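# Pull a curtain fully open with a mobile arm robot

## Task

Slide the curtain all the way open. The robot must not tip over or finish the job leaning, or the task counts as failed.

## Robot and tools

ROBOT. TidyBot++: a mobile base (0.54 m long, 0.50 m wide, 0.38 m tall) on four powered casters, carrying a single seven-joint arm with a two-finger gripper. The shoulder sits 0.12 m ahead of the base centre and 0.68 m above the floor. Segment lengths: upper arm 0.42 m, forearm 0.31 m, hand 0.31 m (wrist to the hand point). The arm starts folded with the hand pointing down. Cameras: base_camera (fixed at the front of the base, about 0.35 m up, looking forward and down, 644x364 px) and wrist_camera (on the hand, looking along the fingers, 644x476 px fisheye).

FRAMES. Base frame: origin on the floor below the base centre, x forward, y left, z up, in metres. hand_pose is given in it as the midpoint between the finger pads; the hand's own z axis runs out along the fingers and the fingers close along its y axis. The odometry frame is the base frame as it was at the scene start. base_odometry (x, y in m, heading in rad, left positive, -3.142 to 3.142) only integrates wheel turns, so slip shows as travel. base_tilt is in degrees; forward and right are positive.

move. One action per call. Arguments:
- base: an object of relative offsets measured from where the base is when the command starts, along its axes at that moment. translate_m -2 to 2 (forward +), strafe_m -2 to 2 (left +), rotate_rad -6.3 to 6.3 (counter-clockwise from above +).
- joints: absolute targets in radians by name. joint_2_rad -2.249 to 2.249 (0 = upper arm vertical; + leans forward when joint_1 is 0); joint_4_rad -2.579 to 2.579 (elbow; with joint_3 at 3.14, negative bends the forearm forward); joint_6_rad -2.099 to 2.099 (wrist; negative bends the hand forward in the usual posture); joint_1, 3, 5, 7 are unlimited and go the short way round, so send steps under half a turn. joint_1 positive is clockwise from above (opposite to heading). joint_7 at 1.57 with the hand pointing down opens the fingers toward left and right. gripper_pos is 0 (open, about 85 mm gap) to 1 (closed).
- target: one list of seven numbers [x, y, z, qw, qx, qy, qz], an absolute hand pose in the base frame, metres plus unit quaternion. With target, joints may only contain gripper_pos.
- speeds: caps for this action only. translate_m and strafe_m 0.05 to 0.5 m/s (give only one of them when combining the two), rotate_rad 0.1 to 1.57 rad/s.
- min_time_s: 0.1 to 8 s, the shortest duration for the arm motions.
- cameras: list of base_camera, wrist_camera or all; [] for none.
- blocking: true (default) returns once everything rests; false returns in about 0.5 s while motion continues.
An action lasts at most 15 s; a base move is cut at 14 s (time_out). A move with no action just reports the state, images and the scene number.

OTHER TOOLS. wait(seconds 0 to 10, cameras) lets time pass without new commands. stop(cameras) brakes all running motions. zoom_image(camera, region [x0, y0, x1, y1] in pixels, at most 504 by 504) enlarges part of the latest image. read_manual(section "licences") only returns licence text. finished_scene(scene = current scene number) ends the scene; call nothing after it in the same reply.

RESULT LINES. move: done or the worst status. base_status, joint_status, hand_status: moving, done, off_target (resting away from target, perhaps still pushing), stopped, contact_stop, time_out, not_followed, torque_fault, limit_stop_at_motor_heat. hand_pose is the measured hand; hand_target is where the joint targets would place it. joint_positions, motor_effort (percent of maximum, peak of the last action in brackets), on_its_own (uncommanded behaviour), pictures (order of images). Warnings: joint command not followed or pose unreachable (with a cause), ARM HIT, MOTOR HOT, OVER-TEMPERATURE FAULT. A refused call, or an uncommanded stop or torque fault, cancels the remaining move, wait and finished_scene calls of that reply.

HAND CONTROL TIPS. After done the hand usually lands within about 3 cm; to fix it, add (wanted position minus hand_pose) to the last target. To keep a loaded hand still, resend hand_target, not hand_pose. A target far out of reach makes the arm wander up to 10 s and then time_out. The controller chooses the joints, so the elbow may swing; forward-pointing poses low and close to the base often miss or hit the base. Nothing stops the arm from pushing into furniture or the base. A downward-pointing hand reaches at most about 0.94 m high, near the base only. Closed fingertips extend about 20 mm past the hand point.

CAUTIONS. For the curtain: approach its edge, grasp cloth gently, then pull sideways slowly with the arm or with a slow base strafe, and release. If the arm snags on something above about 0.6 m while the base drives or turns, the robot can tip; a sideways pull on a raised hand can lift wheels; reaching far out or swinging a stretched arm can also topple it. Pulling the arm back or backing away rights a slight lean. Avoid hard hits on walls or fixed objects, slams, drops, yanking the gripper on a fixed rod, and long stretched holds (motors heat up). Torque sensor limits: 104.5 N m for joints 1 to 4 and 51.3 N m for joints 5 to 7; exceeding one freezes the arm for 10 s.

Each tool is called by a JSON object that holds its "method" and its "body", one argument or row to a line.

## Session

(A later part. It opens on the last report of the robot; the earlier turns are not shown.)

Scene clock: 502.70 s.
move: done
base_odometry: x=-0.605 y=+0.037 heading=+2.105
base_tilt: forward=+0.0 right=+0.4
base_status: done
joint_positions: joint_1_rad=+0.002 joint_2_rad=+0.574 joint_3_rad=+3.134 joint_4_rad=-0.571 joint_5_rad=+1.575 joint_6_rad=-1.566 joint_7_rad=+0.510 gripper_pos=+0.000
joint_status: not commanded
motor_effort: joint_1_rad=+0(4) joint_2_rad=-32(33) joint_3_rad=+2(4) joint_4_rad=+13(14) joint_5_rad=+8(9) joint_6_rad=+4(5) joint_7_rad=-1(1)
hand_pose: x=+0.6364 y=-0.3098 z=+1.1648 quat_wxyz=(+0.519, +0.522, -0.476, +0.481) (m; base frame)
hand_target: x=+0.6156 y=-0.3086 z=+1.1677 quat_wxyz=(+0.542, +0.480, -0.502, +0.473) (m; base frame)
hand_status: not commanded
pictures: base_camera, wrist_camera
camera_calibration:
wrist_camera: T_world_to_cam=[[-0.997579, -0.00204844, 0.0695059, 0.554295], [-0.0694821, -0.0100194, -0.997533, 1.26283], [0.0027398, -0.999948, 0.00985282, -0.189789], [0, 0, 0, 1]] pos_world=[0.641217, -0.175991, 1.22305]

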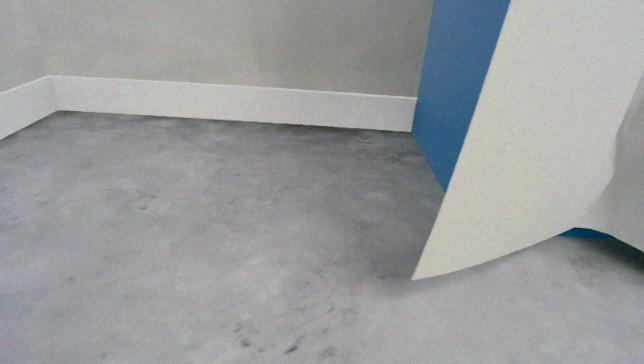

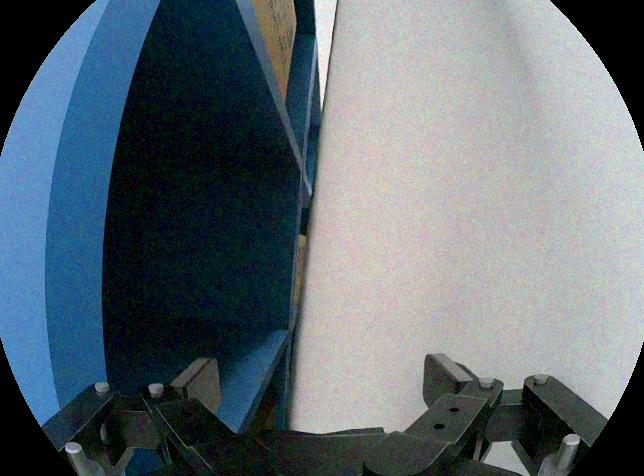

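{"method": "move", "body": {
  "joints": {"gripper_pos": 1},
  "cameras": ["all"]
}}

Scene clock: 509.93 s.
move: done
base_odometry: x=-0.605 y=+0.037 heading=+2.105
base_tilt: forward=+0.1 right=+0.3
base_status: not commanded
joint_positions: joint_1_rad=+0.002 joint_2_rad=+0.574 joint_3_rad=+3.134 joint_4_rad=-0.571 joint_5_rad=+1.575 joint_6_rad=-1.566 joint_7_rad=+0.510 gripper_pos=+0.999
joint_status: all done
motor_effort: joint_1_rad=+0(1) joint_2_rad=-31(32) joint_3_rad=+2(3) joint_4_rad=+13(14) joint_5_rad=+8(9) joint_6_rad=+3(5) joint_7_rad=-1(1)
hand_pose: x=+0.6364 y=-0.3098 z=+1.1648 quat_wxyz=(+0.519, +0.522, -0.476, +0.481) (m; base frame)
hand_target: x=+0.6156 y=-0.3086 z=+1.1677 quat_wxyz=(+0.542, +0.480, -0.502, +0.473) (m; base frame)
hand_status: not commanded
pictures: base_camera, wrist_camera
camera_calibration:
wrist_camera: T_world_to_cam=[[-0.997579, -0.00204844, 0.0695059, 0.554295], [-0.0694821, -0.0100194, -0.997533, 1.26283], [0.0027398, -0.999948, 0.00985282, -0.189789], [0, 0, 0, 1]] pos_world=[0.641217, -0.175991, 1.22305]

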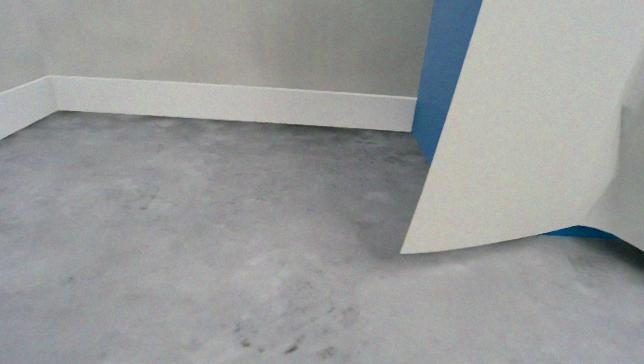

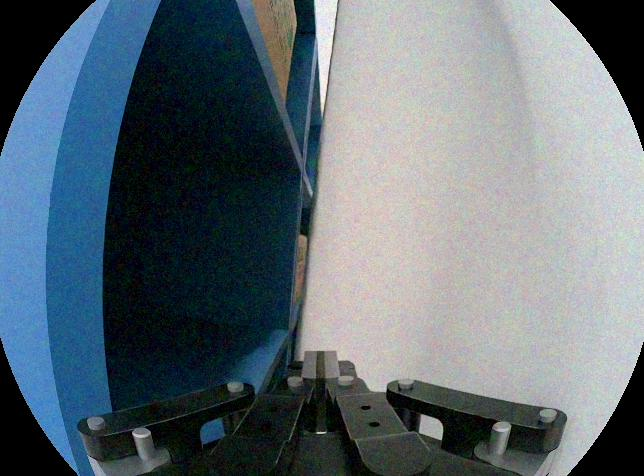

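{"method": "move", "body": {
  "base": {"strafe_m": 0.22, "translate_m": 0.0},
  "speeds": {"strafe_m": 0.15},
  "joints": {"gripper_pos": 0, "joint_6_rad": -2.0},
  "cameras": []
}}

{"method": "move", "body": {
  "base": {"translate_m": 0.08},
  "speeds": {"translate_m": 0.1},
  "cameras": []
}}

{"method": "wait", "body": {
  "seconds": 2,
  "cameras": ["all"]
}}

Scene clock: 528.50 s.
move: done
base_odometry: x=-0.795 y=-0.075 heading=+2.105
base_tilt: forward=+0.0 right=+0.3
base_status: done
joint_positions: joint_1_rad=-0.001 joint_2_rad=+0.574 joint_3_rad=+3.134 joint_4_rad=-0.571 joint_5_rad=+1.575 joint_6_rad=-1.926 joint_7_rad=+0.510 gripper_pos=+0.000
joint_status: all done
motor_effort: joint_1_rad=+1(3) joint_2_rad=-29(34) joint_3_rad=+2(3) joint_4_rad=+12(14) joint_5_rad=+8(9) joint_6_rad=+4(6) joint_7_rad=-1(1)
hand_pose: x=+0.5371 y=-0.2896 z=+1.1196 quat_wxyz=(+0.550, +0.475, -0.588, +0.353) (m; base frame)
hand_target: x=+0.5178 y=-0.2813 z=+1.1219 quat_wxyz=(+0.569, +0.424, -0.614, +0.346) (m; base frame)
hand_status: not commanded
pictures: none
No camera images: "cameras" was empty.

Scene clock: 529.83 s.
move: done
base_odometry: x=-0.836 y=-0.006 heading=+2.106
base_tilt: forward=+0.1 right=+0.4
base_status: done
joint_positions: joint_1_rad=-0.001 joint_2_rad=+0.577 joint_3_rad=+3.134 joint_4_rad=-0.571 joint_5_rad=+1.576 joint_6_rad=-1.927 joint_7_rad=+0.510 gripper_pos=+0.000
joint_status: not commanded
motor_effort: joint_1_rad=+0(1) joint_2_rad=-31(34) joint_3_rad=+2(3) joint_4_rad=+12(13) joint_5_rad=+7(8) joint_6_rad=+3(5) joint_7_rad=-1(1)
hand_pose: x=+0.5377 y=-0.2896 z=+1.1190 quat_wxyz=(+0.551, +0.475, -0.588, +0.353) (m; base frame)
hand_target: x=+0.5178 y=-0.2813 z=+1.1219 quat_wxyz=(+0.569, +0.424, -0.614, +0.346) (m; base frame)
hand_status: not commanded
pictures: none
No camera images: "cameras" was empty.

Scene clock: 531.83 s.
base_odometry: x=-0.836 y=-0.006 heading=+2.106
base_tilt: forward=+0.1 right=+0.3
base_status: done
joint_positions: joint_1_rad=-0.001 joint_2_rad=+0.577 joint_3_rad=+3.134 joint_4_rad=-0.571 joint_5_rad=+1.576 joint_6_rad=-1.927 joint_7_rad=+0.510 gripper_pos=+0.000
joint_status: not commanded
motor_effort: joint_1_rad=+0(1) joint_2_rad=-30(34) joint_3_rad=+2(3) joint_4_rad=+12(13) joint_5_rad=+8(8) joint_6_rad=+5(5) joint_7_rad=-1(1)
hand_pose: x=+0.5377 y=-0.2896 z=+1.1190 quat_wxyz=(+0.551, +0.475, -0.588, +0.353) (m; base frame)
hand_target: x=+0.5178 y=-0.2813 z=+1.1219 quat_wxyz=(+0.569, +0.424, -0.614, +0.346) (m; base frame)
hand_status: not commanded
wait: 2.00 s; at rest by 0.27 s
pictures: base_camera, wrist_camera
camera_calibration:
wrist_camera: T_world_to_cam=[[-0.947112, 0.306719, 0.0943501, 0.493587], [-0.0473584, 0.1572, -0.986431, 1.23459], [-0.317389, -0.938729, -0.13436, 0.182371], [0, 0, 0, 1]] pos_world=[0.583833, -0.174273, 1.19577]

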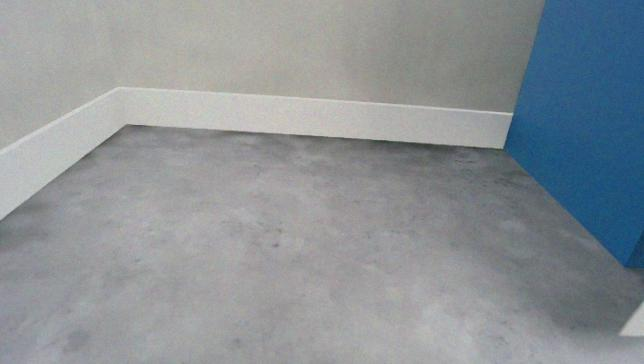

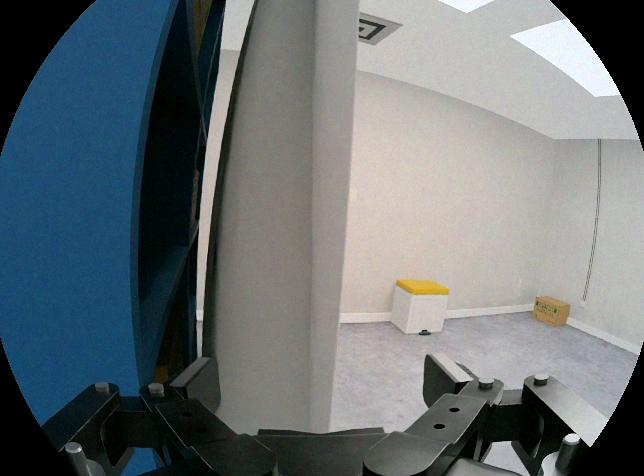

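{"method": "move", "body": {
  "base": {"strafe_m": -0.15, "translate_m": -0.02},
  "speeds": {"strafe_m": 0.12},
  "cameras": ["all"]
}}

Scene clock: 544.97 s.
move: done
base_odometry: x=-0.696 y=+0.054 heading=+2.106
base_tilt: forward=+0.1 right=+0.4
base_status: done
joint_positions: joint_1_rad=+0.001 joint_2_rad=+0.577 joint_3_rad=+3.134 joint_4_rad=-0.571 joint_5_rad=+1.576 joint_6_rad=-1.927 joint_7_rad=+0.510 gripper_pos=+0.000
joint_status: not commanded
motor_effort: joint_1_rad=+1(3) joint_2_rad=-30(33) joint_3_rad=+2(3) joint_4_rad=+12(13) joint_5_rad=+7(8) joint_6_rad=+4(5) joint_7_rad=-1(1)
hand_pose: x=+0.5372 y=-0.2903 z=+1.1190 quat_wxyz=(+0.552, +0.475, -0.588, +0.353) (m; base frame)
hand_target: x=+0.5178 y=-0.2813 z=+1.1219 quat_wxyz=(+0.569, +0.424, -0.614, +0.346) (m; base frame)
hand_status: not commanded
pictures: base_camera, wrist_camera
camera_calibration:
wrist_camera: T_world_to_cam=[[-0.94659, 0.308344, 0.0942918, 0.49347], [-0.047068, 0.157162, -0.98645, 1.23453], [-0.318985, -0.938203, -0.134255, 0.182482], [0, 0, 0, 1]] pos_world=[0.58343, -0.174975, 1.19577]

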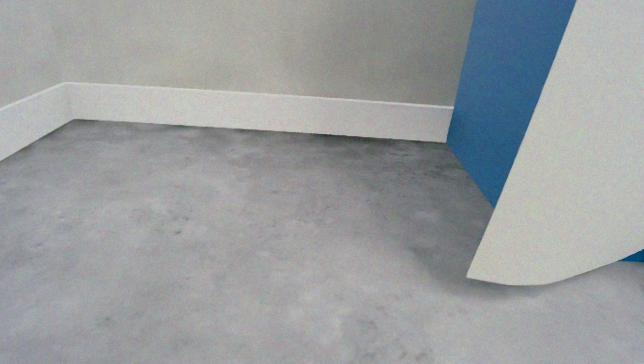

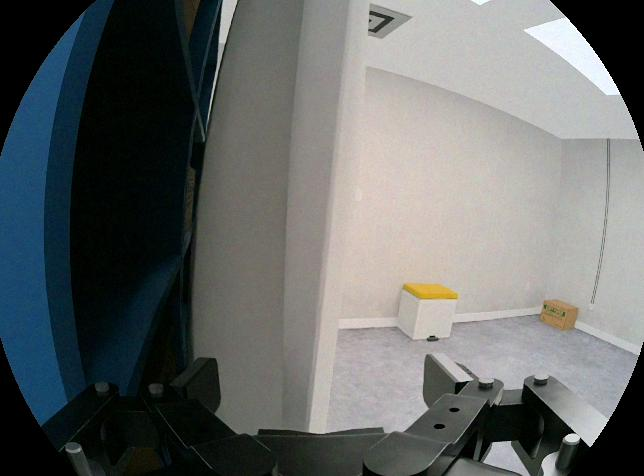

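{"method": "move", "body": {
  "base": {"translate_m": 0.05},
  "speeds": {"translate_m": 0.12},
  "cameras": ["all"]
}}

{"method": "zoom_image", "body": {
  "camera": "wrist_camera",
  "region": [150, 100, 450, 476]
}}

Scene clock: 562.97 s.
move: done
base_odometry: x=-0.722 y=+0.097 heading=+2.105
base_tilt: forward=+0.1 right=+0.3
base_status: done
joint_positions: joint_1_rad=+0.001 joint_2_rad=+0.578 joint_3_rad=+3.134 joint_4_rad=-0.570 joint_5_rad=+1.576 joint_6_rad=-1.927 joint_7_rad=+0.510 gripper_pos=+0.000
joint_status: not commanded
motor_effort: joint_1_rad=+0(1) joint_2_rad=-29(34) joint_3_rad=+2(3) joint_4_rad=+12(13) joint_5_rad=+7(8) joint_6_rad=+4(5) joint_7_rad=-1(1)
hand_pose: x=+0.5374 y=-0.2903 z=+1.1189 quat_wxyz=(+0.552, +0.474, -0.588, +0.352) (m; base frame)
hand_target: x=+0.5178 y=-0.2813 z=+1.1219 quat_wxyz=(+0.569, +0.424, -0.614, +0.346) (m; base frame)
hand_status: not commanded
pictures: base_camera, wrist_camera
camera_calibration:
wrist_camera: T_world_to_cam=[[-0.946343, 0.309086, 0.0943407, 0.4937], [-0.0471827, 0.156651, -0.986526, 1.23442], [-0.3197, -0.938044, -0.133662, 0.182287], [0, 0, 0, 1]] pos_world=[0.58373, -0.174975, 1.19557]

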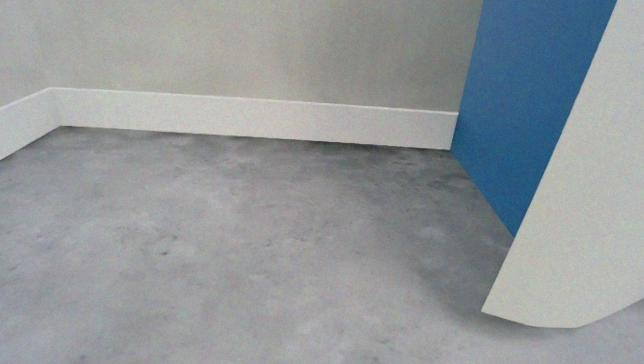

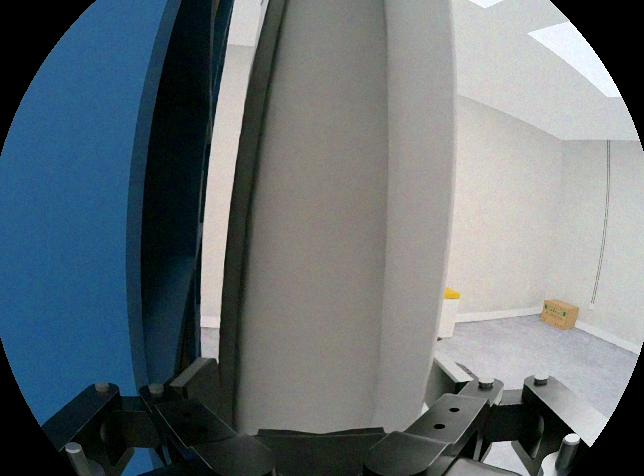

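Scaled by 1.340.

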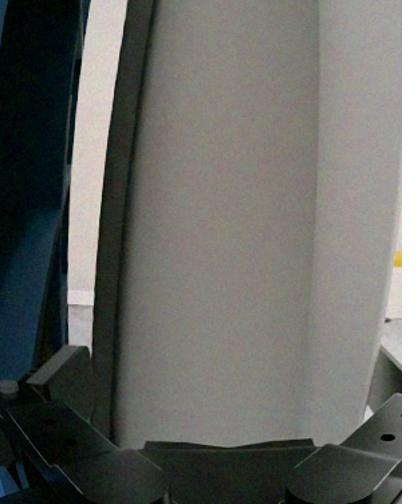

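{"method": "move", "body": {
  "base": {"strafe_m": 0.13},
  "speeds": {"strafe_m": 0.15},
  "cameras": []
}}

{"method": "move", "body": {
  "base": {"translate_m": -0.135},
  "speeds": {"translate_m": 0.15},
  "joints": {"joint_6_rad": -1.64},
  "cameras": ["all"]
}}

Scene clock: 581.47 s.
move: done
base_odometry: x=-0.834 y=+0.031 heading=+2.105
base_tilt: forward=+0.0 right=+0.3
base_status: done
joint_positions: joint_1_rad=-0.001 joint_2_rad=+0.578 joint_3_rad=+3.134 joint_4_rad=-0.570 joint_5_rad=+1.576 joint_6_rad=-1.927 joint_7_rad=+0.510 gripper_pos=+0.000
joint_status: not commanded
motor_effort: joint_1_rad=+1(3) joint_2_rad=-31(31) joint_3_rad=+2(3) joint_4_rad=+12(13) joint_5_rad=+7(8) joint_6_rad=+4(5) joint_7_rad=-1(1)
hand_pose: x=+0.5379 y=-0.2895 z=+1.1189 quat_wxyz=(+0.552, +0.475, -0.588, +0.353) (m; base frame)
hand_target: x=+0.5178 y=-0.2813 z=+1.1219 quat_wxyz=(+0.569, +0.424, -0.614, +0.346) (m; base frame)
hand_status: not commanded
pictures: none
No camera images: "cameras" was empty.

Scene clock: 582.93 s.
move: done
base_odometry: x=-0.765 y=-0.086 heading=+2.105
base_tilt: forward=+0.0 right=+0.3
base_status: done
joint_positions: joint_1_rad=-0.001 joint_2_rad=+0.579 joint_3_rad=+3.134 joint_4_rad=-0.570 joint_5_rad=+1.577 joint_6_rad=-1.679 joint_7_rad=+0.510 gripper_pos=+0.000
joint_status: all done
motor_effort: joint_1_rad=+0(1) joint_2_rad=-30(34) joint_3_rad=+2(3) joint_4_rad=+14(14) joint_5_rad=+8(9) joint_6_rad=+4(6) joint_7_rad=-1(1)
hand_pose: x=+0.6067 y=-0.3068 z=+1.1494 quat_wxyz=(+0.532, +0.510, -0.512, +0.442) (m; base frame)
hand_target: x=+0.6156 y=-0.3086 z=+1.1677 quat_wxyz=(+0.542, +0.480, -0.502, +0.473) (m; base frame)
hand_status: not commanded
pictures: base_camera, wrist_camera
camera_calibration:
wrist_camera: T_world_to_cam=[[-0.992686, 0.0954164, 0.0739615, 0.547584], [-0.070271, 0.0414792, -0.996665, 1.26072], [-0.0981661, -0.994573, -0.0344708, -0.0726596], [0, 0, 0, 1]] pos_world=[0.625038, -0.176807, 1.21351]

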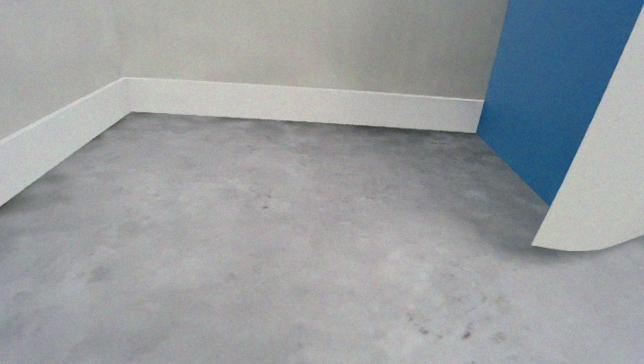

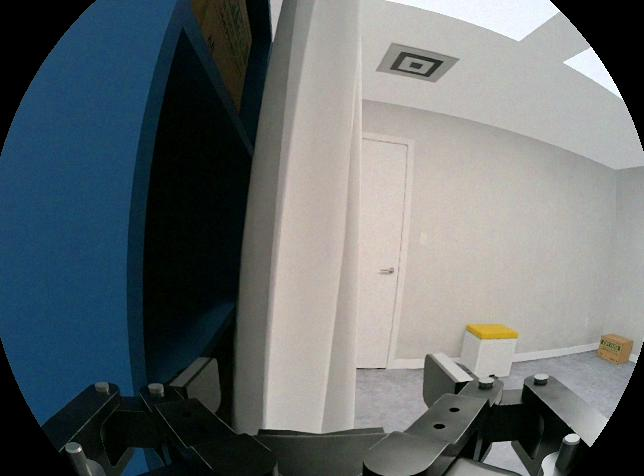

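{"method": "move", "body": {
  "base": {"strafe_m": -0.16, "translate_m": 0.01},
  "speeds": {"strafe_m": 0.12},
  "cameras": ["all"]
}}

Scene clock: 602.83 s.
move: done
base_odometry: x=-0.632 y=+0.004 heading=+2.105
base_tilt: forward=+0.1 right=+0.4
base_status: done
joint_positions: joint_1_rad=+0.001 joint_2_rad=+0.579 joint_3_rad=+3.134 joint_4_rad=-0.570 joint_5_rad=+1.577 joint_6_rad=-1.679 joint_7_rad=+0.510 gripper_pos=+0.000
joint_status: not commanded
motor_effort: joint_1_rad=+0(4) joint_2_rad=-32(32) joint_3_rad=+2(3) joint_4_rad=+13(14) joint_5_rad=+8(9) joint_6_rad=+4(5) joint_7_rad=-1(1)
hand_pose: x=+0.6059 y=-0.3080 z=+1.1494 quat_wxyz=(+0.532, +0.509, -0.512, +0.442) (m; base frame)
hand_target: x=+0.6156 y=-0.3086 z=+1.1677 quat_wxyz=(+0.542, +0.480, -0.502, +0.473) (m; base frame)
hand_status: not commanded
pictures: base_camera, wrist_camera
camera_calibration:
wrist_camera: T_world_to_cam=[[-0.99244, 0.0979058, 0.0740079, 0.547443], [-0.0702131, 0.0416574, -0.996662, 1.26073], [-0.100662, -0.994323, -0.0344682, -0.0724064], [0, 0, 0, 1]] pos_world=[0.624536, -0.178112, 1.21351]

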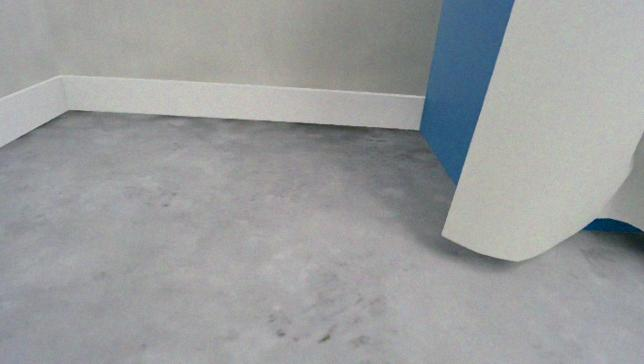

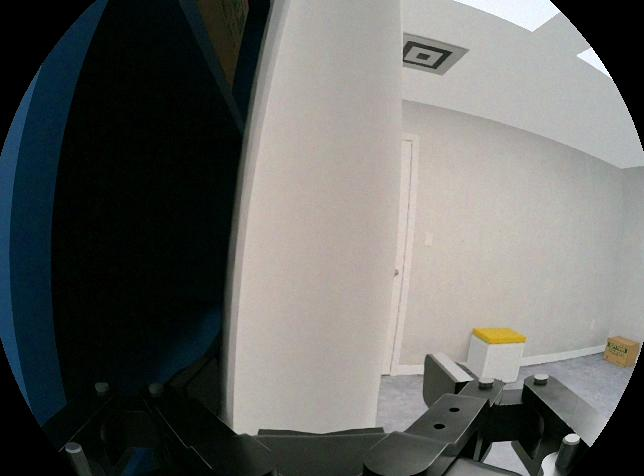

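{"method": "move", "body": {
  "joints": {"gripper_pos": 1},
  "cameras": ["all"]
}}

Scene clock: 615.10 s.
move: done
base_odometry: x=-0.632 y=+0.004 heading=+2.105
base_tilt: forward=+0.1 right=+0.3
base_status: not commanded
joint_positions: joint_1_rad=+0.001 joint_2_rad=+0.579 joint_3_rad=+3.134 joint_4_rad=-0.570 joint_5_rad=+1.577 joint_6_rad=-1.679 joint_7_rad=+0.510 gripper_pos=+0.990
joint_status: all done
motor_effort: joint_1_rad=+0(1) joint_2_rad=-31(32) joint_3_rad=+2(3) joint_4_rad=+13(13) joint_5_rad=+8(9) joint_6_rad=+4(5) joint_7_rad=-1(1)
hand_pose: x=+0.6059 y=-0.3080 z=+1.1494 quat_wxyz=(+0.532, +0.509, -0.512, +0.442) (m; base frame)
hand_target: x=+0.6156 y=-0.3086 z=+1.1677 quat_wxyz=(+0.542, +0.480, -0.502, +0.473) (m; base frame)
hand_status: not commanded
pictures: base_camera, wrist_camera
camera_calibration:
wrist_camera: T_world_to_cam=[[-0.992461, 0.0979235, 0.0737014, 0.547831], [-0.0699078, 0.0416271, -0.996685, 1.26056], [-0.100667, -0.994323, -0.0344676, -0.072404], [0, 0, 0, 1]] pos_world=[0.624535, -0.178112, 1.21351]

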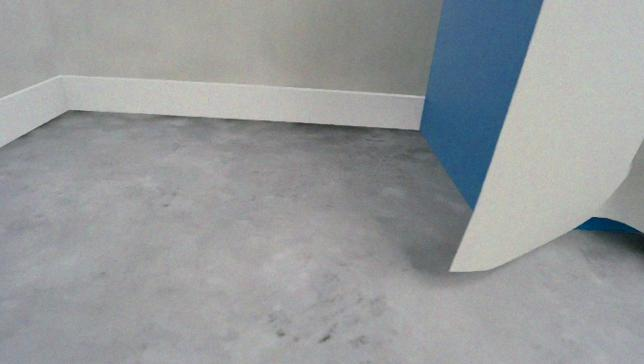

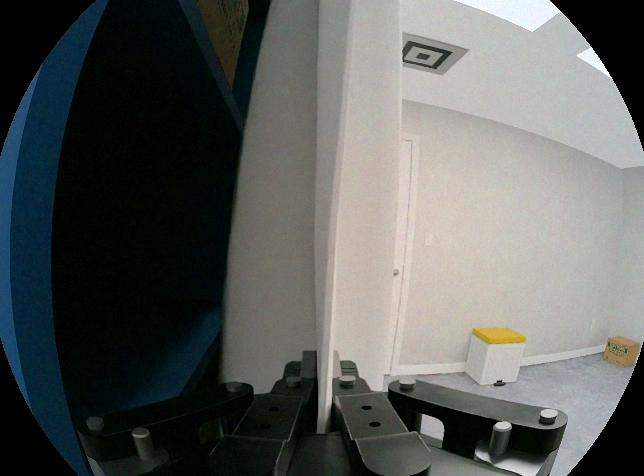

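{"method": "move", "body": {
  "base": {"strafe_m": -0.6},
  "speeds": {"strafe_m": 0.12},
  "cameras": ["all"]
}}

Scene clock: 628.33 s.
move: done
base_odometry: x=-0.116 y=+0.310 heading=+2.105
base_tilt: forward=+0.1 right=+0.3
base_status: done
joint_positions: joint_1_rad=-0.006 joint_2_rad=+0.579 joint_3_rad=+3.137 joint_4_rad=-0.556 joint_5_rad=+1.639 joint_6_rad=-1.679 joint_7_rad=+0.508 gripper_pos=+0.990
joint_status: not commanded
motor_effort: joint_1_rad=+3(5) joint_2_rad=-25(33) joint_3_rad=+1(3) joint_4_rad=+10(14) joint_5_rad=+1(9) joint_6_rad=+1(5) joint_7_rad=-1(1)
hand_pose: x=+0.5976 y=-0.3045 z=+1.1707 quat_wxyz=(+0.548, +0.484, -0.509, +0.455) (m; base frame)
hand_target: x=+0.6156 y=-0.3086 z=+1.1677 quat_wxyz=(+0.542, +0.480, -0.502, +0.473) (m; base frame)
hand_status: not commanded
pictures: base_camera, wrist_camera
camera_calibration:
wrist_camera: T_world_to_cam=[[-0.991066, 0.122916, 0.0517598, 0.570092], [-0.0540383, -0.0152742, -0.998422, 1.25634], [-0.121931, -0.9923, 0.0217799, -0.121536], [0, 0, 0, 1]] pos_world=[0.61807, -0.171484, 1.2275]

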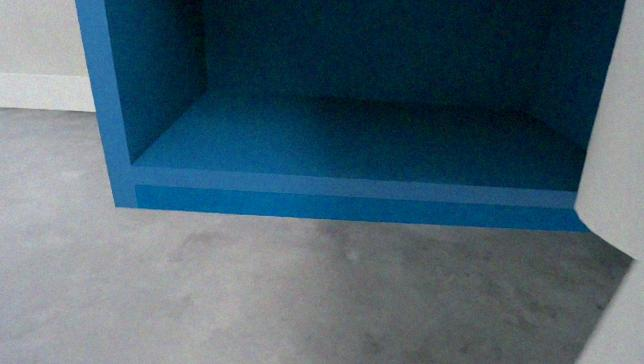

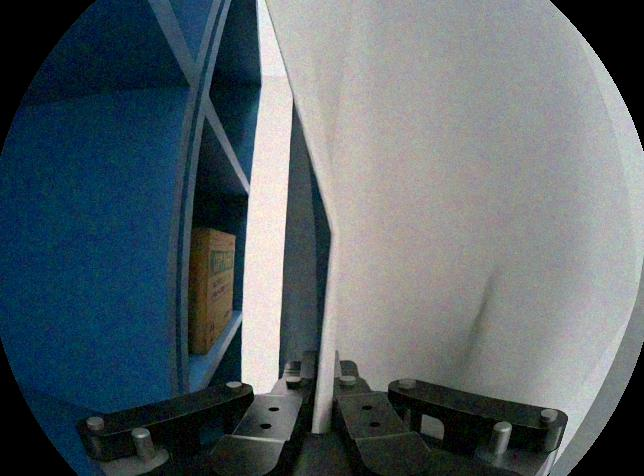

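{"method": "move", "body": {
  "base": {"strafe_m": -0.6},
  "speeds": {"strafe_m": 0.12},
  "cameras": ["all"]
}}

Scene clock: 643.57 s.
move: done
base_odometry: x=+0.400 y=+0.616 heading=+2.106
base_tilt: forward=+0.1 right=+0.3
base_status: done
joint_positions: joint_1_rad=-0.017 joint_2_rad=+0.579 joint_3_rad=+3.143 joint_4_rad=-0.546 joint_5_rad=+1.671 joint_6_rad=-1.679 joint_7_rad=+0.508 gripper_pos=+0.990
joint_status: not commanded
motor_effort: joint_1_rad=+4(6) joint_2_rad=-23(27) joint_3_rad=+0(2) joint_4_rad=+9(10) joint_5_rad=-4(6) joint_6_rad=+0(2) joint_7_rad=-1(1)
hand_pose: x=+0.5939 y=-0.2990 z=+1.1833 quat_wxyz=(+0.554, +0.471, -0.506, +0.464) (m; base frame)
hand_target: x=+0.6156 y=-0.3086 z=+1.1677 quat_wxyz=(+0.542, +0.480, -0.502, +0.473) (m; base frame)
hand_status: not commanded
pictures: base_camera, wrist_camera
camera_calibration:
wrist_camera: T_world_to_cam=[[-0.990666, 0.131302, 0.0366022, 0.585329], [-0.0431612, -0.0474596, -0.99794, 1.25213], [-0.129295, -0.990206, 0.0526838, -0.148325], [0, 0, 0, 1]] pos_world=[0.614732, -0.164301, 1.23594]

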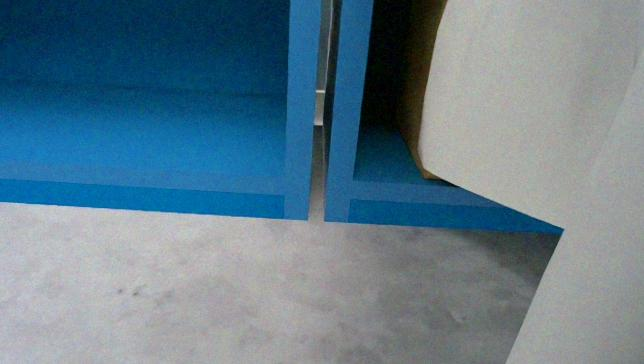

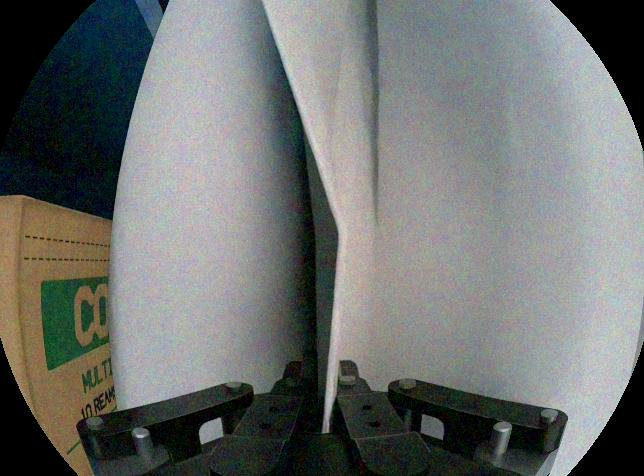

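{"method": "move", "body": {
  "base": {"strafe_m": -0.35},
  "speeds": {"strafe_m": 0.1},
  "cameras": ["all"]
}}

Scene clock: 654.10 s.
move: done
base_odometry: x=+0.701 y=+0.795 heading=+2.106
base_tilt: forward=+0.1 right=+0.3
base_status: done
joint_positions: joint_1_rad=-0.025 joint_2_rad=+0.579 joint_3_rad=+3.146 joint_4_rad=-0.541 joint_5_rad=+1.684 joint_6_rad=-1.676 joint_7_rad=+0.508 gripper_pos=+0.990
joint_status: not commanded
motor_effort: joint_1_rad=+6(8) joint_2_rad=-21(24) joint_3_rad=-1(2) joint_4_rad=+7(9) joint_5_rad=-6(8) joint_6_rad=-2(3) joint_7_rad=-1(1)
hand_pose: x=+0.5938 y=-0.2955 z=+1.1888 quat_wxyz=(+0.556, +0.466, -0.504, +0.469) (m; base frame)
hand_target: x=+0.6156 y=-0.3086 z=+1.1677 quat_wxyz=(+0.542, +0.480, -0.502, +0.473) (m; base frame)
hand_status: not commanded
pictures: base_camera, wrist_camera
camera_calibration:
wrist_camera: T_world_to_cam=[[-0.991073, 0.129794, 0.0304538, 0.591676], [-0.0387276, -0.0617055, -0.997343, 1.25017], [-0.12757, -0.989619, 0.0661813, -0.162186], [0, 0, 0, 1]] pos_world=[0.61412, -0.160156, 1.23956]

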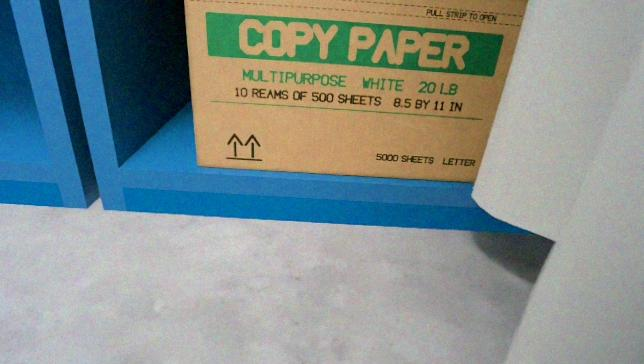

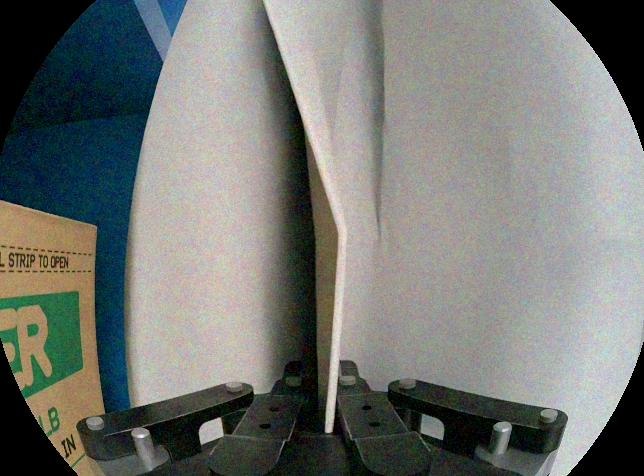

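{"method": "move", "body": {
  "base": {"strafe_m": -0.25},
  "speeds": {"strafe_m": 0.1},
  "cameras": ["all"]
}}

Scene clock: 669.37 s.
move: done
base_odometry: x=+0.916 y=+0.922 heading=+2.106
base_tilt: forward=+0.1 right=+0.3
base_status: done
joint_positions: joint_1_rad=-0.030 joint_2_rad=+0.578 joint_3_rad=+3.147 joint_4_rad=-0.539 joint_5_rad=+1.691 joint_6_rad=-1.674 joint_7_rad=+0.508 gripper_pos=+0.990
joint_status: not commanded
motor_effort: joint_1_rad=+6(9) joint_2_rad=-21(22) joint_3_rad=-1(1) joint_4_rad=+8(8) joint_5_rad=-7(9) joint_6_rad=-1(3) joint_7_rad=-1(1)
hand_pose: x=+0.5943 y=-0.2930 z=+1.1916 quat_wxyz=(+0.556, +0.465, -0.502, +0.472) (m; base frame)
hand_target: x=+0.6156 y=-0.3086 z=+1.1677 quat_wxyz=(+0.542, +0.480, -0.502, +0.473) (m; base frame)
hand_status: not commanded
pictures: base_camera, wrist_camera
camera_calibration:
wrist_camera: T_world_to_cam=[[-0.991496, 0.127269, 0.0271799, 0.595148], [-0.0361938, -0.0690567, -0.996956, 1.24907], [-0.125005, -0.989461, 0.0730758, -0.169428], [0, 0, 0, 1]] pos_world=[0.614116, -0.15713, 1.24147]

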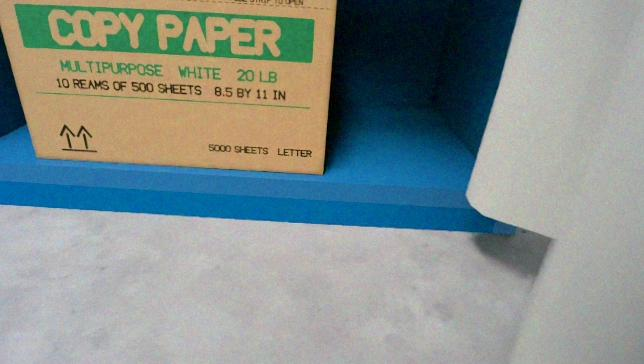

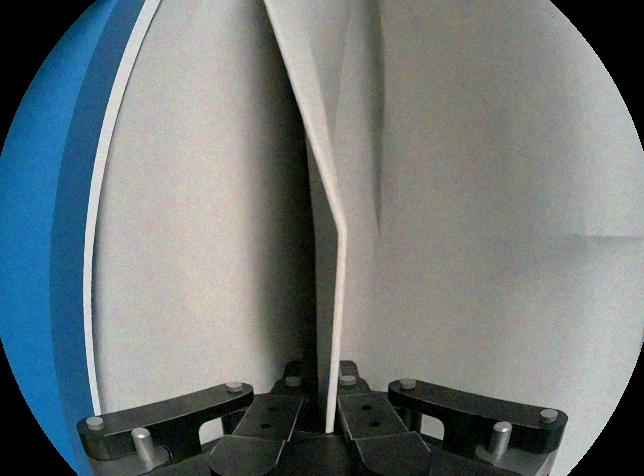

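{"method": "move", "body": {
  "base": {"strafe_m": -0.2},
  "speeds": {"strafe_m": 0.1},
  "cameras": ["all"]
}}

Scene clock: 678.67 s.
move: done
base_odometry: x=+1.088 y=+1.024 heading=+2.107
base_tilt: forward=+0.1 right=+0.3
base_status: done
joint_positions: joint_1_rad=-0.037 joint_2_rad=+0.570 joint_3_rad=+3.149 joint_4_rad=-0.534 joint_5_rad=+1.708 joint_6_rad=-1.667 joint_7_rad=+0.508 gripper_pos=+0.990
joint_status: not commanded
motor_effort: joint_1_rad=+8(10) joint_2_rad=-18(21) joint_3_rad=+0(1) joint_4_rad=+6(8) joint_5_rad=-10(11) joint_6_rad=-3(4) joint_7_rad=-1(1)
hand_pose: x=+0.5906 y=-0.2895 z=+1.2028 quat_wxyz=(+0.557, +0.457, -0.500, +0.481) (m; base frame)
hand_target: x=+0.6156 y=-0.3086 z=+1.1677 quat_wxyz=(+0.542, +0.480, -0.502, +0.473) (m; base frame)
hand_status: not commanded
pictures: base_camera, wrist_camera
camera_calibration:
wrist_camera: T_world_to_cam=[[-0.992293, 0.123318, 0.0121329, 0.608143], [-0.0232468, -0.0890891, -0.995752, 1.24546], [-0.121713, -0.98836, 0.0912692, -0.190846], [0, 0, 0, 1]] pos_world=[0.609181, -0.152663, 1.25021]

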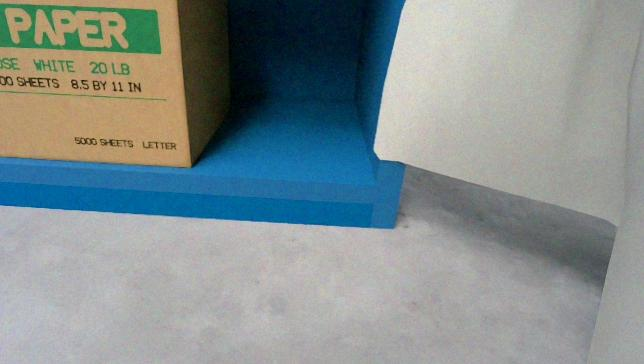

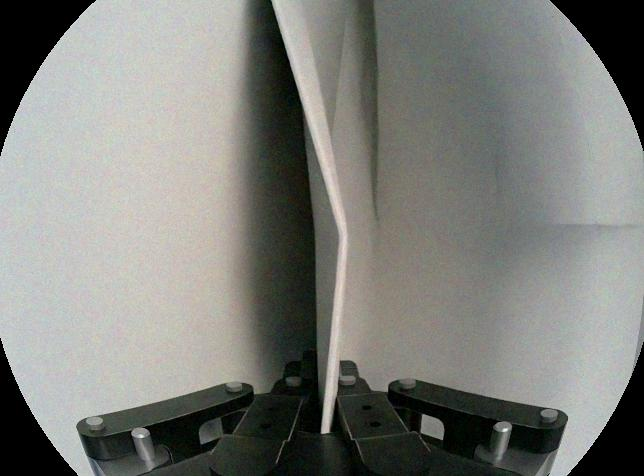

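{"method": "move", "body": {
  "base": {"strafe_m": -0.18},
  "speeds": {"strafe_m": 0.1},
  "cameras": ["all"]
}}

Scene clock: 692.30 s.
move: done
base_odometry: x=+1.243 y=+1.116 heading=+2.107
base_tilt: forward=+0.0 right=+0.3
base_status: done
joint_positions: joint_1_rad=-0.070 joint_2_rad=+0.536 joint_3_rad=+3.153 joint_4_rad=-0.517 joint_5_rad=+1.777 joint_6_rad=-1.628 joint_7_rad=+0.508 gripper_pos=+0.990
joint_status: not commanded
motor_effort: joint_1_rad=+16(17) joint_2_rad=-14(19) joint_3_rad=-1(2) joint_4_rad=+4(6) joint_5_rad=-20(23) joint_6_rad=-9(10) joint_7_rad=-1(2)
hand_pose: x=+0.5779 y=-0.2730 z=+1.2468 quat_wxyz=(+0.555, +0.431, -0.486, +0.520) (m; base frame)
hand_target: x=+0.6156 y=-0.3086 z=+1.1677 quat_wxyz=(+0.542, +0.480, -0.502, +0.473) (m; base frame)
hand_status: not commanded
pictures: base_camera, wrist_camera
camera_calibration:
wrist_camera: T_world_to_cam=[[-0.994899, 0.090981, -0.0435725, 0.655127], [0.0279463, -0.166448, -0.985654, 1.22719], [-0.0969284, -0.981844, 0.163057, -0.282053], [0, 0, 0, 1]] pos_world=[0.590151, -0.132272, 1.28412]

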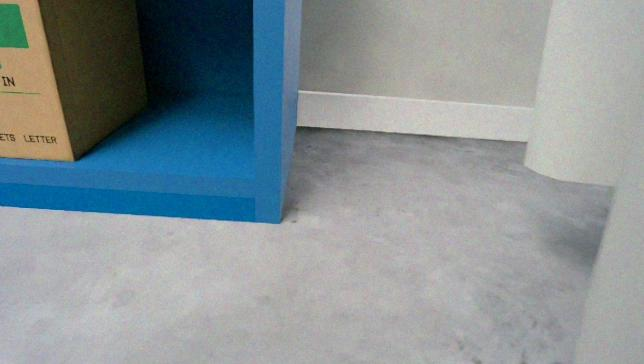

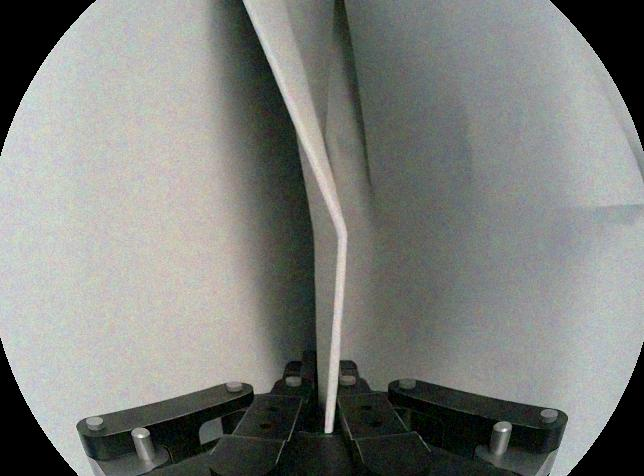

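{"method": "move", "body": {
  "base": {"strafe_m": 0.25},
  "speeds": {"strafe_m": 0.15},
  "cameras": []
}}

{"method": "move", "body": {
  "joints": {"gripper_pos": 0},
  "cameras": ["all"]
}}

{"method": "move", "body": {
  "base": {"strafe_m": 0.35},
  "speeds": {"strafe_m": 0.2},
  "cameras": []
}}

{"method": "move", "body": {
  "base": {"translate_m": -1.2},
  "cameras": []
}}

{"method": "move", "body": {
  "joints": {"joint_1_rad": 0.0, "joint_2_rad": -0.33, "joint_3_rad": 3.14, "joint_4_rad": -2.4, "joint_5_rad": 0, "joint_6_rad": 0.9, "joint_7_rad": 1.57},
  "cameras": ["all"]
}}

Scene clock: 705.07 s.
move: done
base_odometry: x=+1.028 y=+0.989 heading=+2.107
base_tilt: forward=+0.1 right=+0.3
base_status: done
joint_positions: joint_1_rad=-0.021 joint_2_rad=+0.561 joint_3_rad=+3.150 joint_4_rad=-0.517 joint_5_rad=+1.692 joint_6_rad=-1.628 joint_7_rad=+0.507 gripper_pos=+0.990
joint_status: not commanded
motor_effort: joint_1_rad=+2(15) joint_2_rad=-31(32) joint_3_rad=+3(3) joint_4_rad=+12(13) joint_5_rad=+8(21) joint_6_rad=+4(9) joint_7_rad=-1(1)
hand_pose: x=+0.5909 y=-0.2986 z=+1.2125 quat_wxyz=(+0.546, +0.457, -0.499, +0.494) (m; base frame)
hand_target: x=+0.6156 y=-0.3086 z=+1.1677 quat_wxyz=(+0.542, +0.480, -0.502, +0.473) (m; base frame)
hand_status: not commanded
pictures: none
No camera images: "cameras" was empty.

Scene clock: 706.17 s.
move: done
base_odometry: x=+1.028 y=+0.989 heading=+2.107
base_tilt: forward=+0.1 right=+0.3
base_status: not commanded
joint_positions: joint_1_rad=-0.021 joint_2_rad=+0.561 joint_3_rad=+3.150 joint_4_rad=-0.517 joint_5_rad=+1.691 joint_6_rad=-1.628 joint_7_rad=+0.507 gripper_pos=+0.000
joint_status: all done
motor_effort: joint_1_rad=+1(2) joint_2_rad=-31(32) joint_3_rad=+2(3) joint_4_rad=+13(13) joint_5_rad=+8(9) joint_6_rad=+5(5) joint_7_rad=-1(1)
hand_pose: x=+0.5910 y=-0.2987 z=+1.2123 quat_wxyz=(+0.546, +0.458, -0.499, +0.494) (m; base frame)
hand_target: x=+0.6156 y=-0.3086 z=+1.1677 quat_wxyz=(+0.542, +0.480, -0.502, +0.473) (m; base frame)
hand_status: not commanded
pictures: base_camera, wrist_camera
camera_calibration:
wrist_camera: T_world_to_cam=[[-0.995188, 0.0975434, -0.00930017, 0.629562], [0.000331928, -0.091557, -0.9958, 1.23949], [-0.0979852, -0.991011, 0.091084, -0.215222], [0, 0, 0, 1]] pos_world=[0.605033, -0.161213, 1.25974]

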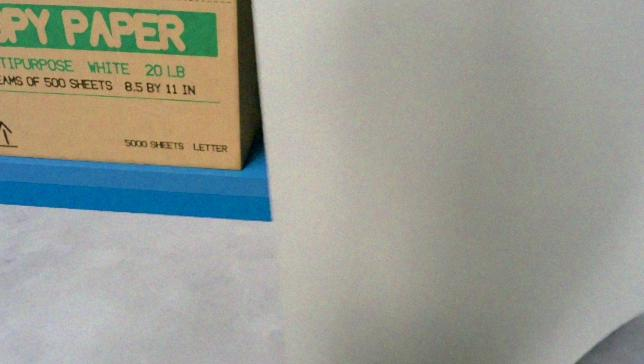

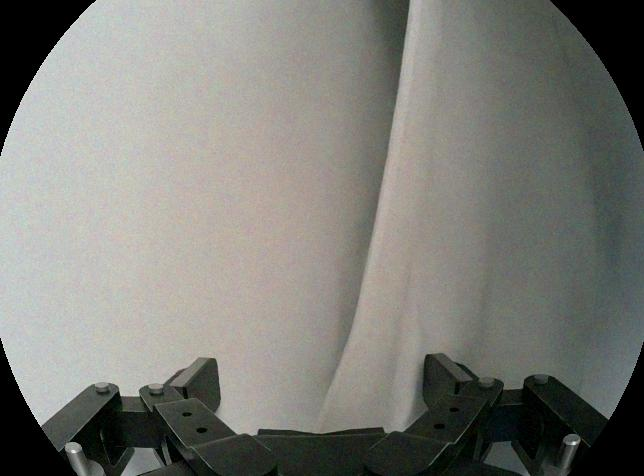

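Scene clock: 708.60 s.
move: done
base_odometry: x=+0.727 y=+0.810 heading=+2.107
base_tilt: forward=+0.0 right=+0.3
base_status: done
joint_positions: joint_1_rad=-0.006 joint_2_rad=+0.561 joint_3_rad=+3.149 joint_4_rad=-0.518 joint_5_rad=+1.691 joint_6_rad=-1.628 joint_7_rad=+0.507 gripper_pos=+0.000
joint_status: not commanded
motor_effort: joint_1_rad=+1(4) joint_2_rad=-30(33) joint_3_rad=+2(3) joint_4_rad=+12(14) joint_5_rad=+8(9) joint_6_rad=+4(6) joint_7_rad=-1(1)
hand_pose: x=+0.5868 y=-0.3056 z=+1.2120 quat_wxyz=(+0.549, +0.454, -0.502, +0.490) (m; base frame)
hand_target: x=+0.6156 y=-0.3086 z=+1.1677 quat_wxyz=(+0.542, +0.480, -0.502, +0.473) (m; base frame)
hand_status: not commanded
pictures: none
No camera images: "cameras" was empty.

Scene clock: 711.97 s.
move: done
base_odometry: x=+1.340 y=-0.222 heading=+2.107
base_tilt: forward=+0.0 right=+0.3
base_status: done
joint_positions: joint_1_rad=-0.006 joint_2_rad=+0.572 joint_3_rad=+3.149 joint_4_rad=-0.519 joint_5_rad=+1.690 joint_6_rad=-1.628 joint_7_rad=+0.507 gripper_pos=+0.000
joint_status: not commanded
motor_effort: joint_1_rad=+0(2) joint_2_rad=-30(34) joint_3_rad=+3(3) joint_4_rad=+13(14) joint_5_rad=+8(9) joint_6_rad=+5(5) joint_7_rad=-1(1)
hand_pose: x=+0.5932 y=-0.3056 z=+1.2061 quat_wxyz=(+0.552, +0.458, -0.499, +0.487) (m; base frame)
hand_target: x=+0.6156 y=-0.3086 z=+1.1677 quat_wxyz=(+0.542, +0.480, -0.502, +0.473) (m; base frame)
hand_status: not commanded
pictures: none
No camera images: "cameras" was empty.

Scene clock: 715.60 s.
move: done
base_odometry: x=+1.340 y=-0.222 heading=+2.107
base_tilt: forward=+0.1 right=+0.3
base_status: not commanded
joint_positions: joint_1_rad=-0.006 joint_2_rad=-0.296 joint_3_rad=+3.149 joint_4_rad=-2.359 joint_5_rad=+0.058 joint_6_rad=+0.801 joint_7_rad=+1.529 gripper_pos=+0.000
joint_status: all done
motor_effort: joint_1_rad=+0(1) joint_2_rad=-8(35) joint_3_rad=+1(3) joint_4_rad=+17(19) joint_5_rad=-2(9) joint_6_rad=+9(10) joint_7_rad=-1(2)
hand_pose: x=+0.5699 y=+0.0130 z=+1.0298 quat_wxyz=(-0.013, +0.590, +0.015, +0.807) (m; base frame)
hand_target: x=+0.5452 y=+0.0022 z=+1.0508 quat_wxyz=(-0.001, +0.552, +0.000, +0.834) (m; base frame)
hand_status: not commanded
pictures: base_camera, wrist_camera
camera_calibration:
wrist_camera: T_world_to_cam=[[0.0385691, -0.999228, -0.00752982, -0.000235598], [0.309783, 0.0191208, -0.950615, 0.862015], [0.950025, 0.0343317, 0.310281, -0.728118], [0, 0, 0, 1]] pos_world=[0.424701, 0.00827974, 1.04536]

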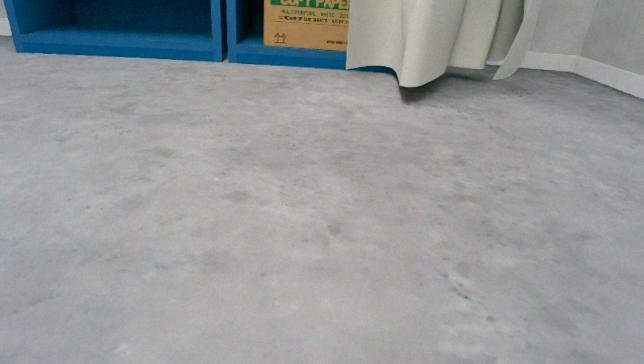

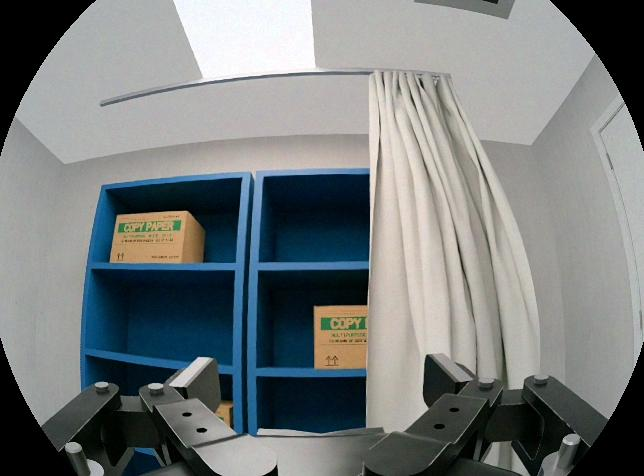

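{"method": "finished_scene", "body": {
  "scene": 1
}}

The scene is finished: the task was done.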